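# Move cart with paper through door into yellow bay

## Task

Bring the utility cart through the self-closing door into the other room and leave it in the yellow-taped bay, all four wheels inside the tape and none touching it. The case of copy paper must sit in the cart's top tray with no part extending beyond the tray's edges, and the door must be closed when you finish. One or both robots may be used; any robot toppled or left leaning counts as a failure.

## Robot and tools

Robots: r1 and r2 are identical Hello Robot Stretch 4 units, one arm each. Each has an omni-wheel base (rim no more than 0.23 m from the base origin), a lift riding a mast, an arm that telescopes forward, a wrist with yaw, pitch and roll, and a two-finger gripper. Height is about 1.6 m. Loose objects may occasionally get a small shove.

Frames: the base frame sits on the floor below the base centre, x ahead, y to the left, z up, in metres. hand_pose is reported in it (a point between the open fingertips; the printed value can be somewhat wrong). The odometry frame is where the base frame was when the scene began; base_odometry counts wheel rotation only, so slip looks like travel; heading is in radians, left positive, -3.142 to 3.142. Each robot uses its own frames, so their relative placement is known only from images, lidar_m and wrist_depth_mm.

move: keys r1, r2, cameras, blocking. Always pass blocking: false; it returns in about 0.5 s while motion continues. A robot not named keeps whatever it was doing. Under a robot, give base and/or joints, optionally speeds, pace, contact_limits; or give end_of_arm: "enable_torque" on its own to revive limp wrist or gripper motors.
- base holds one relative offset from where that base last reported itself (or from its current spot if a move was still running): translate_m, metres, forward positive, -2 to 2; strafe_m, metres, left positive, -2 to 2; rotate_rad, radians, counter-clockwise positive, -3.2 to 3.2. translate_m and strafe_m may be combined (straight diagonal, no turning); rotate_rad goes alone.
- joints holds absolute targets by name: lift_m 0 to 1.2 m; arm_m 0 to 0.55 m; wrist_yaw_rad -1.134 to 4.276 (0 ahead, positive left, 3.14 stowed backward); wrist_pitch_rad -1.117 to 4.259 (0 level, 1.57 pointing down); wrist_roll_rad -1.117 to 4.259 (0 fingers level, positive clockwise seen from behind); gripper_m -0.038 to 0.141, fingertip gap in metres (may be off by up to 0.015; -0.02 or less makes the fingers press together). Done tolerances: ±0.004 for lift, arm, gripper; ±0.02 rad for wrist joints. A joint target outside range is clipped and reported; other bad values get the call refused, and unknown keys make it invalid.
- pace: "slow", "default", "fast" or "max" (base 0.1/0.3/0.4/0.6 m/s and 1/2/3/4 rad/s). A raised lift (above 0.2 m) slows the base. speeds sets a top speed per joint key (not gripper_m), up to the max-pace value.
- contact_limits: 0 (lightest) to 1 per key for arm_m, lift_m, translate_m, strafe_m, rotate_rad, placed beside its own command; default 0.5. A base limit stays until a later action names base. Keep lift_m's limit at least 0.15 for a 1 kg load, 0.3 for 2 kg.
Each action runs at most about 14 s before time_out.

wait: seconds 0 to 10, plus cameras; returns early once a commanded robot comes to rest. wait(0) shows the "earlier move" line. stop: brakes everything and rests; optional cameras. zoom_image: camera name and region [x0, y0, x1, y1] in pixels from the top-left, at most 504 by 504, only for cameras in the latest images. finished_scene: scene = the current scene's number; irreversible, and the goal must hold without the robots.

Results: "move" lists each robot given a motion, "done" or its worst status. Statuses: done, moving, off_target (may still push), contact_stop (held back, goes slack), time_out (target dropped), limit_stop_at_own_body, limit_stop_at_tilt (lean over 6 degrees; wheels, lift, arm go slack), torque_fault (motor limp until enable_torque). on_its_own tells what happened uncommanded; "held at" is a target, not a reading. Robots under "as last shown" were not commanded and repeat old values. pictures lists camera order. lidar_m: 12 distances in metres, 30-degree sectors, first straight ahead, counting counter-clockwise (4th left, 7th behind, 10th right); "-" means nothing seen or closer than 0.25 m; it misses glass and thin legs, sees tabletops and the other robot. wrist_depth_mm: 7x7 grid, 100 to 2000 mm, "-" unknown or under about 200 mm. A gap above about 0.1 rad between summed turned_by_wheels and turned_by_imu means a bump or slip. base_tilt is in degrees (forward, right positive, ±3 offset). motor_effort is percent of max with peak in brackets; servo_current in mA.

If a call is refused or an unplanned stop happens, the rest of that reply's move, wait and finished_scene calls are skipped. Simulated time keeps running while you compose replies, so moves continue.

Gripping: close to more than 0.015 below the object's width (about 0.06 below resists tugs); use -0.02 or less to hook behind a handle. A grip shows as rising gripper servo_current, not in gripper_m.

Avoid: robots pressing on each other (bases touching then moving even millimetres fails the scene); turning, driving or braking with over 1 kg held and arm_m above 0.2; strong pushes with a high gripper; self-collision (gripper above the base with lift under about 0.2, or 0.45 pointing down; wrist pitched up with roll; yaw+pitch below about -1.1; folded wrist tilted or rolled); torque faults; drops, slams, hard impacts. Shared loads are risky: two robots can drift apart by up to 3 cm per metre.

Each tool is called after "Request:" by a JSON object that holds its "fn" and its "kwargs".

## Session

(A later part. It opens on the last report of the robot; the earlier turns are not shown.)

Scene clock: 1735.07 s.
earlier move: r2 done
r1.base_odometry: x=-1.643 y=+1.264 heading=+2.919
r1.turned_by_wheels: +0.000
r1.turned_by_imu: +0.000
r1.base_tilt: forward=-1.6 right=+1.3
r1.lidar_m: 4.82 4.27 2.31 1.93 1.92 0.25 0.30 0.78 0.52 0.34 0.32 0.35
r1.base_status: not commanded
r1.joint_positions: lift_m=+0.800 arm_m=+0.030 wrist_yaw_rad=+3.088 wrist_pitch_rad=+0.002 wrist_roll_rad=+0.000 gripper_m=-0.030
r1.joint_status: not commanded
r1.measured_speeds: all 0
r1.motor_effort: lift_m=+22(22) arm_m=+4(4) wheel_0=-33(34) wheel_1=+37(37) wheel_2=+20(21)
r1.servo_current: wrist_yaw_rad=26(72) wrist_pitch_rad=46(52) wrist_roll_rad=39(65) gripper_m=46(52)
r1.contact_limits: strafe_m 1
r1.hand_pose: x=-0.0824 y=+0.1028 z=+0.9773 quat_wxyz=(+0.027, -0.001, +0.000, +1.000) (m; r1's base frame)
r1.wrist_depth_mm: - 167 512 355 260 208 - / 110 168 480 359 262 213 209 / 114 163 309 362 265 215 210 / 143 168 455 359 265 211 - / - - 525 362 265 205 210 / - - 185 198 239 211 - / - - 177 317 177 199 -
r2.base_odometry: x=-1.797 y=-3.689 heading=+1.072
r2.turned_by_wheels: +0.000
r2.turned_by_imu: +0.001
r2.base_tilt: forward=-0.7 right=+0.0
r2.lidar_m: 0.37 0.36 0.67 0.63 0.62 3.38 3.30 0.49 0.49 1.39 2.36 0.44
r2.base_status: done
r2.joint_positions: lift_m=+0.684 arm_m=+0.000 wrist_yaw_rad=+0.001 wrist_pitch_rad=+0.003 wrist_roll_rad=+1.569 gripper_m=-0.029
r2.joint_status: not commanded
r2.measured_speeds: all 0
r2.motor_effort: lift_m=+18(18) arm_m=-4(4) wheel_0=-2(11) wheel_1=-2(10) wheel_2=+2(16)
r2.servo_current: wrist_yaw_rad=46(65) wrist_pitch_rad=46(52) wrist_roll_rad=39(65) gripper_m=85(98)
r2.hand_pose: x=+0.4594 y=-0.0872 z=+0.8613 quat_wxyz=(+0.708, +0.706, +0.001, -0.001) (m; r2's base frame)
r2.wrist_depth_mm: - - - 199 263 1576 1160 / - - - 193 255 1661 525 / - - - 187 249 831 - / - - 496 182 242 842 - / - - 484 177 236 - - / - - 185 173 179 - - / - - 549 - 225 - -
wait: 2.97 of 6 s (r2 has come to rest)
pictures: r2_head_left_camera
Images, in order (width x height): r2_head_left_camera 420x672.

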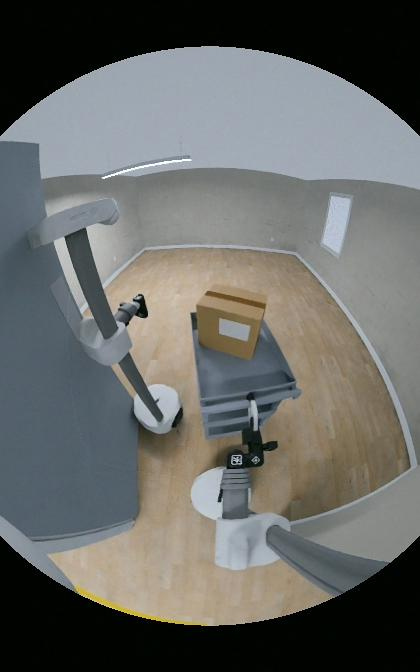

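Request:
{"fn": "move", "kwargs": {"blocking": false, "r2": {"base":{"translate_m":-0.4,"strafe_m":-0.04}}, "cameras": []}}

Request:
{"fn": "wait", "kwargs": {"seconds": 6, "cameras": ["r2_head_camera","r2_head_left_camera"]}}

Scene clock: 1740.77 s.
move: r2 moving
r1: as last shown
r1.lidar_m: 4.82 4.27 2.32 1.94 1.92 0.25 0.29 0.82 0.51 0.36 0.31 0.34
r1.motor_effort: lift_m=+22(22) arm_m=+3(4) wheel_0=-33(33) wheel_1=+36(37) wheel_2=+20(21)
r1.servo_current: wrist_yaw_rad=39(65) wrist_pitch_rad=39(46) wrist_roll_rad=46(59) gripper_m=46(52)
r1.contact_limits: strafe_m 1
r1.wrist_depth_mm: - 167 512 355 263 208 - / 110 168 477 359 264 214 209 / 114 162 307 359 265 216 210 / 142 168 455 362 266 211 - / - - 521 362 264 206 209 / - - 184 198 239 212 - / - - 177 317 177 200 -
r2.base_odometry: x=-1.809 y=-3.718 heading=+1.073
r2.turned_by_wheels: +0.000
r2.turned_by_imu: +0.001
r2.base_tilt: forward=-0.7 right=+0.1
r2.lidar_m: 0.35 0.38 0.67 0.63 0.64 3.35 3.25 0.49 0.48 1.27 2.34 0.47
r2.base_status: translate_m moving; strafe_m moving
r2.joint_positions: lift_m=+0.684 arm_m=+0.000 wrist_yaw_rad=+0.003 wrist_pitch_rad=+0.003 wrist_roll_rad=+1.569 gripper_m=-0.029
r2.joint_status: not commanded
r2.measured_speeds: translate_m=-0.122 strafe_m=-0.012 rotate_rad=+0.003 lift_m=+0.000 arm_m=+0.000 wrist_yaw_rad=+0.012 wrist_pitch_rad=+0.000 wrist_roll_rad=+0.000
r2.motor_effort: lift_m=+18(18) arm_m=-4(5) wheel_0=-9(9) wheel_1=-8(9) wheel_2=+15(16)
r2.servo_current: wrist_yaw_rad=59(59) wrist_pitch_rad=46(46) wrist_roll_rad=46(59) gripper_m=91(98)
r2.hand_pose: x=+0.4596 y=-0.0866 z=+0.8613 quat_wxyz=(+0.708, +0.706, +0.002, +0.000) (m; r2's base frame)
r2.wrist_depth_mm: - - - 200 263 1537 1160 / - - - 192 255 1708 521 / - - - 187 248 842 - / - - 492 182 243 831 - / - - 484 179 237 - - / - - 186 175 179 - - / - - 549 - 225 - -
pictures: none
No camera images: "cameras" was empty.

Scene clock: 1743.10 s.
earlier move: r2 done
r1.base_odometry: x=-1.643 y=+1.264 heading=+2.919
r1.turned_by_wheels: +0.000
r1.turned_by_imu: +0.000
r1.base_tilt: forward=-1.6 right=+1.3
r1.lidar_m: 4.83 4.26 2.32 1.93 1.91 0.25 0.31 0.92 0.25 0.25 0.43 3.19
r1.base_status: not commanded
r1.joint_positions: lift_m=+0.800 arm_m=+0.030 wrist_yaw_rad=+3.088 wrist_pitch_rad=+0.002 wrist_roll_rad=+0.000 gripper_m=-0.030
r1.joint_status: not commanded
r1.measured_speeds: all 0
r1.motor_effort: lift_m=+22(22) arm_m=+4(4) wheel_0=-33(33) wheel_1=+37(37) wheel_2=+20(21)
r1.servo_current: wrist_yaw_rad=52(65) wrist_pitch_rad=39(52) wrist_roll_rad=46(72) gripper_m=39(52)
r1.contact_limits: strafe_m 1
r1.hand_pose: x=-0.0824 y=+0.1028 z=+0.9773 quat_wxyz=(+0.027, -0.001, +0.000, +1.000) (m; r1's base frame)
r1.wrist_depth_mm: - 167 508 357 262 208 - / 110 167 480 359 264 214 209 / 114 162 309 357 265 215 209 / 142 168 452 364 266 211 - / - - 521 362 266 204 211 / - - 185 198 239 211 - / - - 177 317 177 198 -
r2.base_odometry: x=-1.953 y=-4.060 heading=+1.072
r2.turned_by_wheels: -0.001
r2.turned_by_imu: +0.001
r2.base_tilt: forward=-0.7 right=+0.1
r2.lidar_m: 0.32 0.35 0.68 0.64 2.68 2.97 2.90 3.01 2.39 0.30 2.30 0.46
r2.base_status: done
r2.joint_positions: lift_m=+0.684 arm_m=+0.000 wrist_yaw_rad=+0.006 wrist_pitch_rad=+0.003 wrist_roll_rad=+1.569 gripper_m=-0.029
r2.joint_status: not commanded
r2.measured_speeds: all 0
r2.motor_effort: lift_m=+18(18) arm_m=-4(5) wheel_0=-3(9) wheel_1=-3(9) wheel_2=+4(19)
r2.servo_current: wrist_yaw_rad=46(65) wrist_pitch_rad=39(52) wrist_roll_rad=46(59) gripper_m=98(104)
r2.hand_pose: x=+0.4598 y=-0.0858 z=+0.8613 quat_wxyz=(+0.708, +0.706, +0.003, +0.001) (m; r2's base frame)
r2.wrist_depth_mm: - - - 283 - 1537 1118 / - - - 238 319 1464 427 / - - - 218 287 1756 508 / - - - 202 262 1708 - / - - 549 187 244 831 - / - - 183 170 179 - - / - - 469 - 216 - -
wait: 2.33 of 6 s (r2 has come to rest)
pictures: r2_head_camera, r2_head_left_camera
Images, in order (width x height): r2_head_camera 420x560, r2_head_left_camera 420x672.

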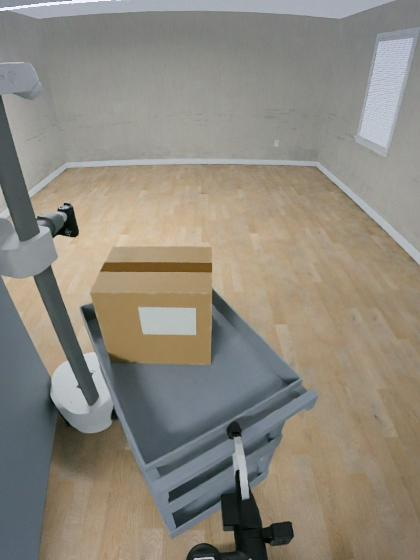

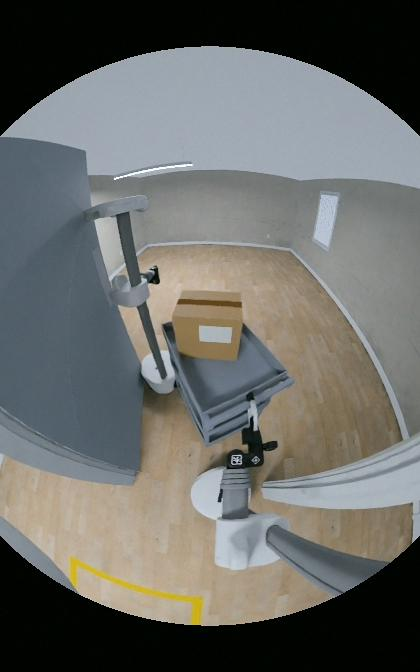

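Request:
{"fn": "move", "kwargs": {"blocking": false, "r2": {"joints":{"gripper_m":0.1}}, "cameras": []}}

Request:
{"fn": "wait", "kwargs": {"seconds": 2, "cameras": []}}

Request:
{"fn": "move", "kwargs": {"blocking": false, "r2": {"base":{"strafe_m":0.11,"translate_m":-0.04}}, "cameras": []}}

Request:
{"fn": "wait", "kwargs": {"seconds": 3, "cameras": ["r2_head_camera","r2_wrist_camera"]}}

Scene clock: 1752.87 s.
move: r2 moving
r1: as last shown
r1.lidar_m: 4.80 4.25 2.31 1.94 1.93 0.25 0.30 0.92 0.25 0.25 0.42 3.15
r1.motor_effort: lift_m=+22(22) arm_m=+4(4) wheel_0=-33(34) wheel_1=+36(37) wheel_2=+20(21)
r1.servo_current: wrist_yaw_rad=46(65) wrist_pitch_rad=39(52) wrist_roll_rad=59(59) gripper_m=46(52)
r1.contact_limits: strafe_m 1
r1.wrist_depth_mm: - 167 512 359 262 208 - / 111 168 480 357 263 213 209 / 115 163 307 362 263 216 208 / 143 168 452 362 266 211 - / - - 525 364 266 205 209 / - - 185 198 238 212 - / - - 177 315 177 198 -
r2.base_odometry: x=-1.953 y=-4.060 heading=+1.072
r2.turned_by_wheels: +0.000
r2.turned_by_imu: +0.000
r2.base_tilt: forward=-0.7 right=+0.0
r2.lidar_m: 0.29 0.30 0.68 0.64 2.68 3.00 2.89 3.00 2.35 0.30 2.31 0.48
r2.base_status: not commanded
r2.joint_positions: lift_m=+0.684 arm_m=+0.000 wrist_yaw_rad=+0.004 wrist_pitch_rad=+0.003 wrist_roll_rad=+1.569 gripper_m=-0.003
r2.joint_status: gripper_m moving
r2.measured_speeds: all 0
r2.motor_effort: lift_m=+18(18) arm_m=-4(4) wheel_0=-3(3) wheel_1=-2(3) wheel_2=+4(4)
r2.servo_current: wrist_yaw_rad=52(59) wrist_pitch_rad=46(46) wrist_roll_rad=59(59) gripper_m=78(98)
r2.hand_pose: x=+0.4597 y=-0.0863 z=+0.8613 quat_wxyz=(+0.708, +0.706, +0.003, +0.000) (m; r2's base frame)
r2.wrist_depth_mm: - - - 285 - 1576 1118 / - - - 243 324 1464 427 / - - - 223 293 1756 504 / - - - 205 266 1708 - / - - 559 189 248 842 - / - - 187 176 182 - - / - - 469 - 219 - -
pictures: none
No camera images: "cameras" was empty.

Scene clock: 1754.33 s.
earlier move: r2 done
r1.base_odometry: x=-1.643 y=+1.264 heading=+2.919
r1.turned_by_wheels: +0.000
r1.turned_by_imu: +0.000
r1.base_tilt: forward=-1.6 right=+1.3
r1.lidar_m: 4.83 4.23 2.31 1.92 1.93 0.25 0.30 0.93 0.26 0.25 0.41 3.17
r1.base_status: not commanded
r1.joint_positions: lift_m=+0.800 arm_m=+0.030 wrist_yaw_rad=+3.088 wrist_pitch_rad=+0.002 wrist_roll_rad=+0.000 gripper_m=-0.030
r1.joint_status: not commanded
r1.measured_speeds: all 0
r1.motor_effort: lift_m=+22(22) arm_m=+3(4) wheel_0=-33(34) wheel_1=+36(37) wheel_2=+20(21)
r1.servo_current: wrist_yaw_rad=65(65) wrist_pitch_rad=39(52) wrist_roll_rad=39(72) gripper_m=52(52)
r1.contact_limits: strafe_m 1
r1.hand_pose: x=-0.0824 y=+0.1028 z=+0.9773 quat_wxyz=(+0.027, -0.001, +0.000, +1.000) (m; r1's base frame)
r1.wrist_depth_mm: - 167 517 357 262 209 - / 111 168 480 359 263 213 209 / 115 162 309 359 263 215 209 / 142 168 455 362 265 210 - / - - 521 362 266 205 210 / - - 185 198 239 211 - / - - 176 317 177 200 -
r2.base_odometry: x=-1.953 y=-4.060 heading=+1.072
r2.turned_by_wheels: +0.000
r2.turned_by_imu: +0.000
r2.base_tilt: forward=-0.7 right=+0.0
r2.lidar_m: 0.32 0.34 0.67 0.61 2.70 2.98 2.88 3.03 2.39 0.28 2.28 0.49
r2.base_status: not commanded
r2.joint_positions: lift_m=+0.684 arm_m=+0.000 wrist_yaw_rad=+0.003 wrist_pitch_rad=+0.003 wrist_roll_rad=+1.569 gripper_m=+0.100
r2.joint_status: all done
r2.measured_speeds: all 0
r2.motor_effort: lift_m=+18(18) arm_m=-4(4) wheel_0=-3(4) wheel_1=-2(3) wheel_2=+4(4)
r2.servo_current: wrist_yaw_rad=46(59) wrist_pitch_rad=39(46) wrist_roll_rad=39(59) gripper_m=52(143)
r2.hand_pose: x=+0.4596 y=-0.0866 z=+0.8614 quat_wxyz=(+0.708, +0.706, +0.002, +0.000) (m; r2's base frame)
r2.wrist_depth_mm: - - - 304 - 1708 1138 / - - - 325 343 355 353 / - - - 235 304 1756 508 / - - - 213 276 1808 - / - - 574 198 257 854 - / - - 195 182 195 - - / - - 480 - 228 - -
wait: 1.47 of 2 s (r2 has come to rest)
pictures: none
No camera images: "cameras" was empty.

Scene clock: 1754.83 s.
move: r2 moving
r1: as last shown
r1.lidar_m: 4.82 4.25 2.30 1.94 1.92 0.25 0.31 0.95 0.25 0.25 0.40 3.16
r1.motor_effort: lift_m=+22(22) arm_m=+4(4) wheel_0=-33(33) wheel_1=+36(37) wheel_2=+21(21)
r1.servo_current: wrist_yaw_rad=52(72) wrist_pitch_rad=39(52) wrist_roll_rad=59(59) gripper_m=46(52)
r1.contact_limits: strafe_m 1
r1.wrist_depth_mm: - 167 512 359 260 208 - / 110 168 484 359 263 213 210 / 115 162 310 362 264 215 209 / 142 168 452 364 265 211 - / - - 521 359 266 205 210 / - - 185 198 239 211 - / - - 177 315 176 199 -
r2.base_odometry: x=-1.984 y=-4.055 heading=+1.073
r2.turned_by_wheels: +0.000
r2.turned_by_imu: +0.000
r2.base_tilt: forward=-0.6 right=+0.1
r2.lidar_m: 0.34 0.45 0.65 0.62 2.65 2.95 2.88 2.99 2.35 0.31 2.33 0.48
r2.base_status: translate_m moving; strafe_m moving
r2.joint_positions: lift_m=+0.684 arm_m=+0.000 wrist_yaw_rad=+0.002 wrist_pitch_rad=+0.003 wrist_roll_rad=+1.569 gripper_m=+0.100
r2.joint_status: not commanded
r2.measured_speeds: translate_m=-0.041 strafe_m=+0.116 rotate_rad=+0.000 lift_m=+0.000 arm_m=+0.000 wrist_yaw_rad=-0.012 wrist_pitch_rad=+0.000 wrist_roll_rad=+0.000
r2.motor_effort: lift_m=+17(18) arm_m=-4(4) wheel_0=-11(12) wheel_1=+9(9) wheel_2=+7(9)
r2.servo_current: wrist_yaw_rad=39(59) wrist_pitch_rad=39(46) wrist_roll_rad=52(52) gripper_m=52(59)
r2.hand_pose: x=+0.4595 y=-0.0869 z=+0.8614 quat_wxyz=(+0.708, +0.706, +0.002, +0.000) (m; r2's base frame)
r2.wrist_depth_mm: - - - 334 355 1366 1060 / - - - 319 334 1576 459 / - - - 231 301 1756 504 / - - - 210 276 778 - / - - 484 195 254 831 - / - - 195 180 196 - - / - - 496 - 225 - -
pictures: none
No camera images: "cameras" was empty.

Scene clock: 1755.97 s.
earlier move: r2 done
r1.base_odometry: x=-1.643 y=+1.264 heading=+2.919
r1.turned_by_wheels: +0.000
r1.turned_by_imu: +0.000
r1.base_tilt: forward=-1.6 right=+1.3
r1.lidar_m: 4.83 4.27 2.31 1.94 1.93 0.25 0.30 0.94 0.25 0.25 0.36 3.16
r1.base_status: not commanded
r1.joint_positions: lift_m=+0.800 arm_m=+0.030 wrist_yaw_rad=+3.088 wrist_pitch_rad=+0.002 wrist_roll_rad=+0.000 gripper_m=-0.030
r1.joint_status: not commanded
r1.measured_speeds: all 0
r1.motor_effort: lift_m=+22(22) arm_m=+4(4) wheel_0=-33(33) wheel_1=+36(37) wheel_2=+21(21)
r1.servo_current: wrist_yaw_rad=39(72) wrist_pitch_rad=39(52) wrist_roll_rad=46(78) gripper_m=46(52)
r1.contact_limits: strafe_m 1
r1.hand_pose: x=-0.0824 y=+0.1028 z=+0.9773 quat_wxyz=(+0.027, -0.001, +0.000, +1.000) (m; r1's base frame)
r1.wrist_depth_mm: - 168 512 359 260 208 - / 111 168 480 357 263 213 209 / 114 162 309 362 265 215 210 / 142 169 452 362 266 211 - / - - 517 362 266 205 210 / - - 185 198 238 212 - / - - 177 317 177 199 -
r2.base_odometry: x=-2.068 y=-4.042 heading=+1.073
r2.turned_by_wheels: +0.000
r2.turned_by_imu: +0.000
r2.base_tilt: forward=-0.7 right=+0.1
r2.lidar_m: 0.43 0.87 0.53 0.54 2.55 2.93 2.84 2.98 2.38 0.39 2.41 0.50
r2.base_status: done
r2.joint_positions: lift_m=+0.684 arm_m=+0.000 wrist_yaw_rad=-0.003 wrist_pitch_rad=+0.003 wrist_roll_rad=+1.569 gripper_m=+0.100
r2.joint_status: not commanded
r2.measured_speeds: all 0
r2.motor_effort: lift_m=+18(18) arm_m=-4(4) wheel_0=-4(13) wheel_1=+4(10) wheel_2=+3(9)
r2.servo_current: wrist_yaw_rad=46(59) wrist_pitch_rad=46(52) wrist_roll_rad=59(59) gripper_m=52(59)
r2.hand_pose: x=+0.4590 y=-0.0883 z=+0.8614 quat_wxyz=(+0.708, +0.706, +0.000, -0.002) (m; r2's base frame)
r2.wrist_depth_mm: - - - 351 399 1756 484 / - - - 315 332 1708 525 / - - - 229 300 750 - / - - 525 209 273 842 - / - - 525 195 253 - - / - - 195 179 195 - - / - - 539 - 226 - -
wait: 1.13 of 3 s (r2 has come to rest)
pictures: r2_head_camera, r2_wrist_camera
Images, in order (width x height): r2_head_camera 420x560, r2_wrist_camera 616x392.

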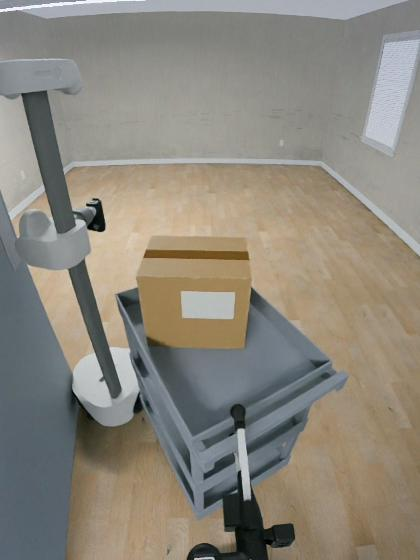

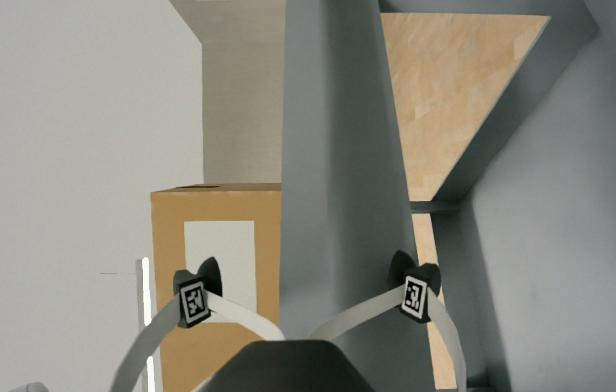

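Request:
{"fn": "move", "kwargs": {"blocking": false, "r2": {"joints":{"gripper_m":-0.03}}, "cameras": []}}

Request:
{"fn": "wait", "kwargs": {"seconds": 2.5, "cameras": []}}

Request:
{"fn": "move", "kwargs": {"blocking": false, "r2": {"base":{"translate_m":-0.25,"strafe_m":-0.07}}, "cameras": []}}

Request:
{"fn": "wait", "kwargs": {"seconds": 4, "cameras": ["r2_head_camera"]}}

Scene clock: 1770.33 s.
move: r2 moving
r1: as last shown
r1.base_tilt: forward=-1.5 right=+1.3
r1.lidar_m: 4.81 4.30 2.33 1.94 1.92 0.25 0.30 0.95 0.26 0.25 0.36 3.16
r1.motor_effort: lift_m=+22(22) arm_m=+4(4) wheel_0=-33(33) wheel_1=+36(37) wheel_2=+20(21)
r1.servo_current: wrist_yaw_rad=46(52) wrist_pitch_rad=39(46) wrist_roll_rad=39(72) gripper_m=46(46)
r1.contact_limits: strafe_m 1
r1.wrist_depth_mm: - 167 512 355 262 208 - / 110 167 477 359 264 213 209 / 114 163 306 359 265 215 209 / 142 168 452 362 264 211 - / - - 521 362 267 205 209 / - - 185 198 239 211 - / - - 177 317 177 199 -
r2.base_odometry: x=-2.068 y=-4.042 heading=+1.073
r2.turned_by_wheels: +0.000
r2.turned_by_imu: +0.000
r2.base_tilt: forward=-0.7 right=+0.1
r2.lidar_m: 0.42 0.84 0.57 0.55 2.56 2.94 2.86 2.96 2.35 0.40 2.43 0.46
r2.base_status: not commanded
r2.joint_positions: lift_m=+0.684 arm_m=+0.000 wrist_yaw_rad=-0.003 wrist_pitch_rad=+0.003 wrist_roll_rad=+1.569 gripper_m=+0.083
r2.joint_status: gripper_m moving
r2.measured_speeds: all 0
r2.motor_effort: lift_m=+17(18) arm_m=-4(4) wheel_0=-4(4) wheel_1=+4(4) wheel_2=+3(3)
r2.servo_current: wrist_yaw_rad=52(65) wrist_pitch_rad=39(46) wrist_roll_rad=46(59) gripper_m=117(124)
r2.hand_pose: x=+0.4590 y=-0.0883 z=+0.8614 quat_wxyz=(+0.708, +0.706, +0.000, -0.002) (m; r2's base frame)
r2.wrist_depth_mm: - - - 349 399 1661 473 / - - - 310 334 1708 525 / - - - 230 303 750 - / - - 521 213 273 831 - / - - 521 195 255 - - / - - 196 180 191 - - / - - 539 - 225 - -
pictures: none
No camera images: "cameras" was empty.

Scene clock: 1771.80 s.
earlier move: r2 done
r1.base_odometry: x=-1.643 y=+1.264 heading=+2.919
r1.turned_by_wheels: +0.000
r1.turned_by_imu: +0.000
r1.base_tilt: forward=-1.6 right=+1.3
r1.lidar_m: 4.82 4.26 2.31 1.94 1.93 0.25 0.29 0.92 0.25 0.25 0.40 3.17
r1.base_status: not commanded
r1.joint_positions: lift_m=+0.800 arm_m=+0.030 wrist_yaw_rad=+3.088 wrist_pitch_rad=+0.002 wrist_roll_rad=+0.000 gripper_m=-0.030
r1.joint_status: not commanded
r1.measured_speeds: all 0
r1.motor_effort: lift_m=+22(22) arm_m=+4(4) wheel_0=-33(33) wheel_1=+36(37) wheel_2=+20(21)
r1.servo_current: wrist_yaw_rad=39(65) wrist_pitch_rad=39(52) wrist_roll_rad=52(72) gripper_m=39(52)
r1.contact_limits: strafe_m 1
r1.hand_pose: x=-0.0824 y=+0.1028 z=+0.9773 quat_wxyz=(+0.027, -0.001, +0.000, +1.000) (m; r1's base frame)
r1.wrist_depth_mm: - 167 508 359 260 208 - / 110 168 477 359 263 214 210 / 114 163 307 359 264 215 209 / 142 168 452 362 265 211 - / - - 521 366 266 205 210 / - - 185 197 239 211 - / - - 177 317 176 198 -
r2.base_odometry: x=-2.068 y=-4.042 heading=+1.073
r2.turned_by_wheels: +0.000
r2.turned_by_imu: +0.000
r2.base_tilt: forward=-0.6 right=+0.0
r2.lidar_m: 0.39 0.83 0.56 0.55 2.56 2.94 2.83 2.96 2.38 0.37 2.42 0.49
r2.base_status: not commanded
r2.joint_positions: lift_m=+0.684 arm_m=+0.000 wrist_yaw_rad=-0.001 wrist_pitch_rad=+0.003 wrist_roll_rad=+1.569 gripper_m=-0.029
r2.joint_status: all done
r2.measured_speeds: all 0
r2.motor_effort: lift_m=+18(18) arm_m=-4(4) wheel_0=-3(4) wheel_1=+3(4) wheel_2=+3(3)
r2.servo_current: wrist_yaw_rad=52(65) wrist_pitch_rad=46(46) wrist_roll_rad=46(59) gripper_m=104(273)
r2.hand_pose: x=+0.4593 y=-0.0876 z=+0.8613 quat_wxyz=(+0.708, +0.706, +0.001, -0.001) (m; r2's base frame)
r2.wrist_depth_mm: - - - 317 - 1661 - / - - - 291 312 1756 544 / - - - 268 282 759 - / - - 508 196 260 878 - / - - 517 183 240 831 - / - - 186 169 179 - - / - - 535 - 213 - -
wait: 1.47 of 2.5 s (r2 has come to rest)
pictures: none
No camera images: "cameras" was empty.

Scene clock: 1772.30 s.
move: r2 moving
r1: as last shown
r1.lidar_m: 4.81 4.27 2.33 1.93 1.92 0.25 0.30 0.95 0.25 0.26 0.43 3.17
r1.servo_current: wrist_yaw_rad=52(65) wrist_pitch_rad=46(46) wrist_roll_rad=46(59) gripper_m=52(52)
r1.contact_limits: strafe_m 1
r1.wrist_depth_mm: - 167 517 357 262 208 - / 110 168 477 362 263 213 209 / 114 163 309 359 264 215 208 / 142 168 455 362 266 211 - / - - 521 359 266 205 210 / - - 184 198 238 211 - / - - 176 317 176 199 -
r2.base_odometry: x=-2.076 y=-4.074 heading=+1.073
r2.turned_by_wheels: +0.000
r2.turned_by_imu: +0.000
r2.base_tilt: forward=-0.6 right=+0.0
r2.lidar_m: 0.40 0.78 0.56 0.55 2.59 2.89 2.80 2.94 2.37 0.41 0.44 0.47
r2.base_status: translate_m moving; strafe_m moving
r2.joint_positions: lift_m=+0.684 arm_m=+0.000 wrist_yaw_rad=+0.003 wrist_pitch_rad=+0.003 wrist_roll_rad=+1.569 gripper_m=-0.029
r2.joint_status: not commanded
r2.measured_speeds: translate_m=-0.122 strafe_m=-0.033 rotate_rad=-0.002 lift_m=+0.000 arm_m=+0.000 wrist_yaw_rad=+0.012 wrist_pitch_rad=+0.000 wrist_roll_rad=+0.000
r2.motor_effort: lift_m=+18(18) arm_m=-4(4) wheel_0=-3(8) wheel_1=-10(10) wheel_2=+16(16)
r2.servo_current: wrist_yaw_rad=59(59) wrist_pitch_rad=39(46) wrist_roll_rad=39(52) gripper_m=104(104)
r2.hand_pose: x=+0.4596 y=-0.0866 z=+0.8612 quat_wxyz=(+0.708, +0.706, +0.002, +0.000) (m; r2's base frame)
r2.wrist_depth_mm: - - - 320 - 1618 - / - - - 293 315 1756 549 / - - - 271 285 750 - / - - 512 250 263 878 - / - - 521 184 241 831 - / - - 186 167 179 - - / - - 530 - 213 - -
pictures: none
No camera images: "cameras" was empty.

Scene clock: 1774.07 s.
earlier move: r2 done
r1.base_odometry: x=-1.643 y=+1.264 heading=+2.919
r1.turned_by_wheels: +0.000
r1.turned_by_imu: +0.000
r1.base_tilt: forward=-1.6 right=+1.3
r1.lidar_m: 4.82 4.25 2.30 1.93 1.93 0.25 0.29 0.47 0.46 0.46 2.77 3.15
r1.base_status: not commanded
r1.joint_positions: lift_m=+0.800 arm_m=+0.030 wrist_yaw_rad=+3.088 wrist_pitch_rad=+0.002 wrist_roll_rad=+0.000 gripper_m=-0.030
r1.joint_status: not commanded
r1.measured_speeds: all 0
r1.motor_effort: lift_m=+22(22) arm_m=+4(4) wheel_0=-33(33) wheel_1=+37(37) wheel_2=+20(21)
r1.servo_current: wrist_yaw_rad=33(72) wrist_pitch_rad=46(52) wrist_roll_rad=39(65) gripper_m=46(52)
r1.contact_limits: strafe_m 1
r1.hand_pose: x=-0.0824 y=+0.1028 z=+0.9773 quat_wxyz=(+0.027, -0.001, +0.000, +1.000) (m; r1's base frame)
r1.wrist_depth_mm: - 167 512 355 263 208 - / 110 167 480 359 264 213 209 / 114 163 309 359 264 215 209 / 142 168 455 359 265 211 - / - - 521 362 265 205 210 / - - 185 198 239 211 - / - - 177 317 177 200 -
r2.base_odometry: x=-2.126 y=-4.295 heading=+1.072
r2.turned_by_wheels: -0.001
r2.turned_by_imu: +0.000
r2.base_tilt: forward=-0.7 right=+0.1
r2.lidar_m: 0.37 0.55 0.68 1.00 2.63 2.67 2.58 2.71 2.29 0.84 0.41 0.50
r2.base_status: done
r2.joint_positions: lift_m=+0.684 arm_m=+0.000 wrist_yaw_rad=+0.003 wrist_pitch_rad=+0.004 wrist_roll_rad=+1.569 gripper_m=-0.029
r2.joint_status: not commanded
r2.measured_speeds: all 0
r2.motor_effort: lift_m=+18(18) arm_m=-4(4) wheel_0=-3(8) wheel_1=-3(10) wheel_2=+1(19)
r2.servo_current: wrist_yaw_rad=46(65) wrist_pitch_rad=46(46) wrist_roll_rad=39(65) gripper_m=91(111)
r2.hand_pose: x=+0.4596 y=-0.0867 z=+0.8612 quat_wxyz=(+0.708, +0.706, +0.002, +0.000) (m; r2's base frame)
r2.wrist_depth_mm: - - - 410 - 1661 1078 / - - - 370 - 1661 492 / - - - 250 347 1863 - / - - - 214 290 723 - / - - 508 189 249 809 - / - - 186 164 178 - - / - - 484 - 202 - -
wait: 1.77 of 4 s (r2 has come to rest)
pictures: r2_head_camera
Images, in order (width x height): r2_head_camera 420x560.

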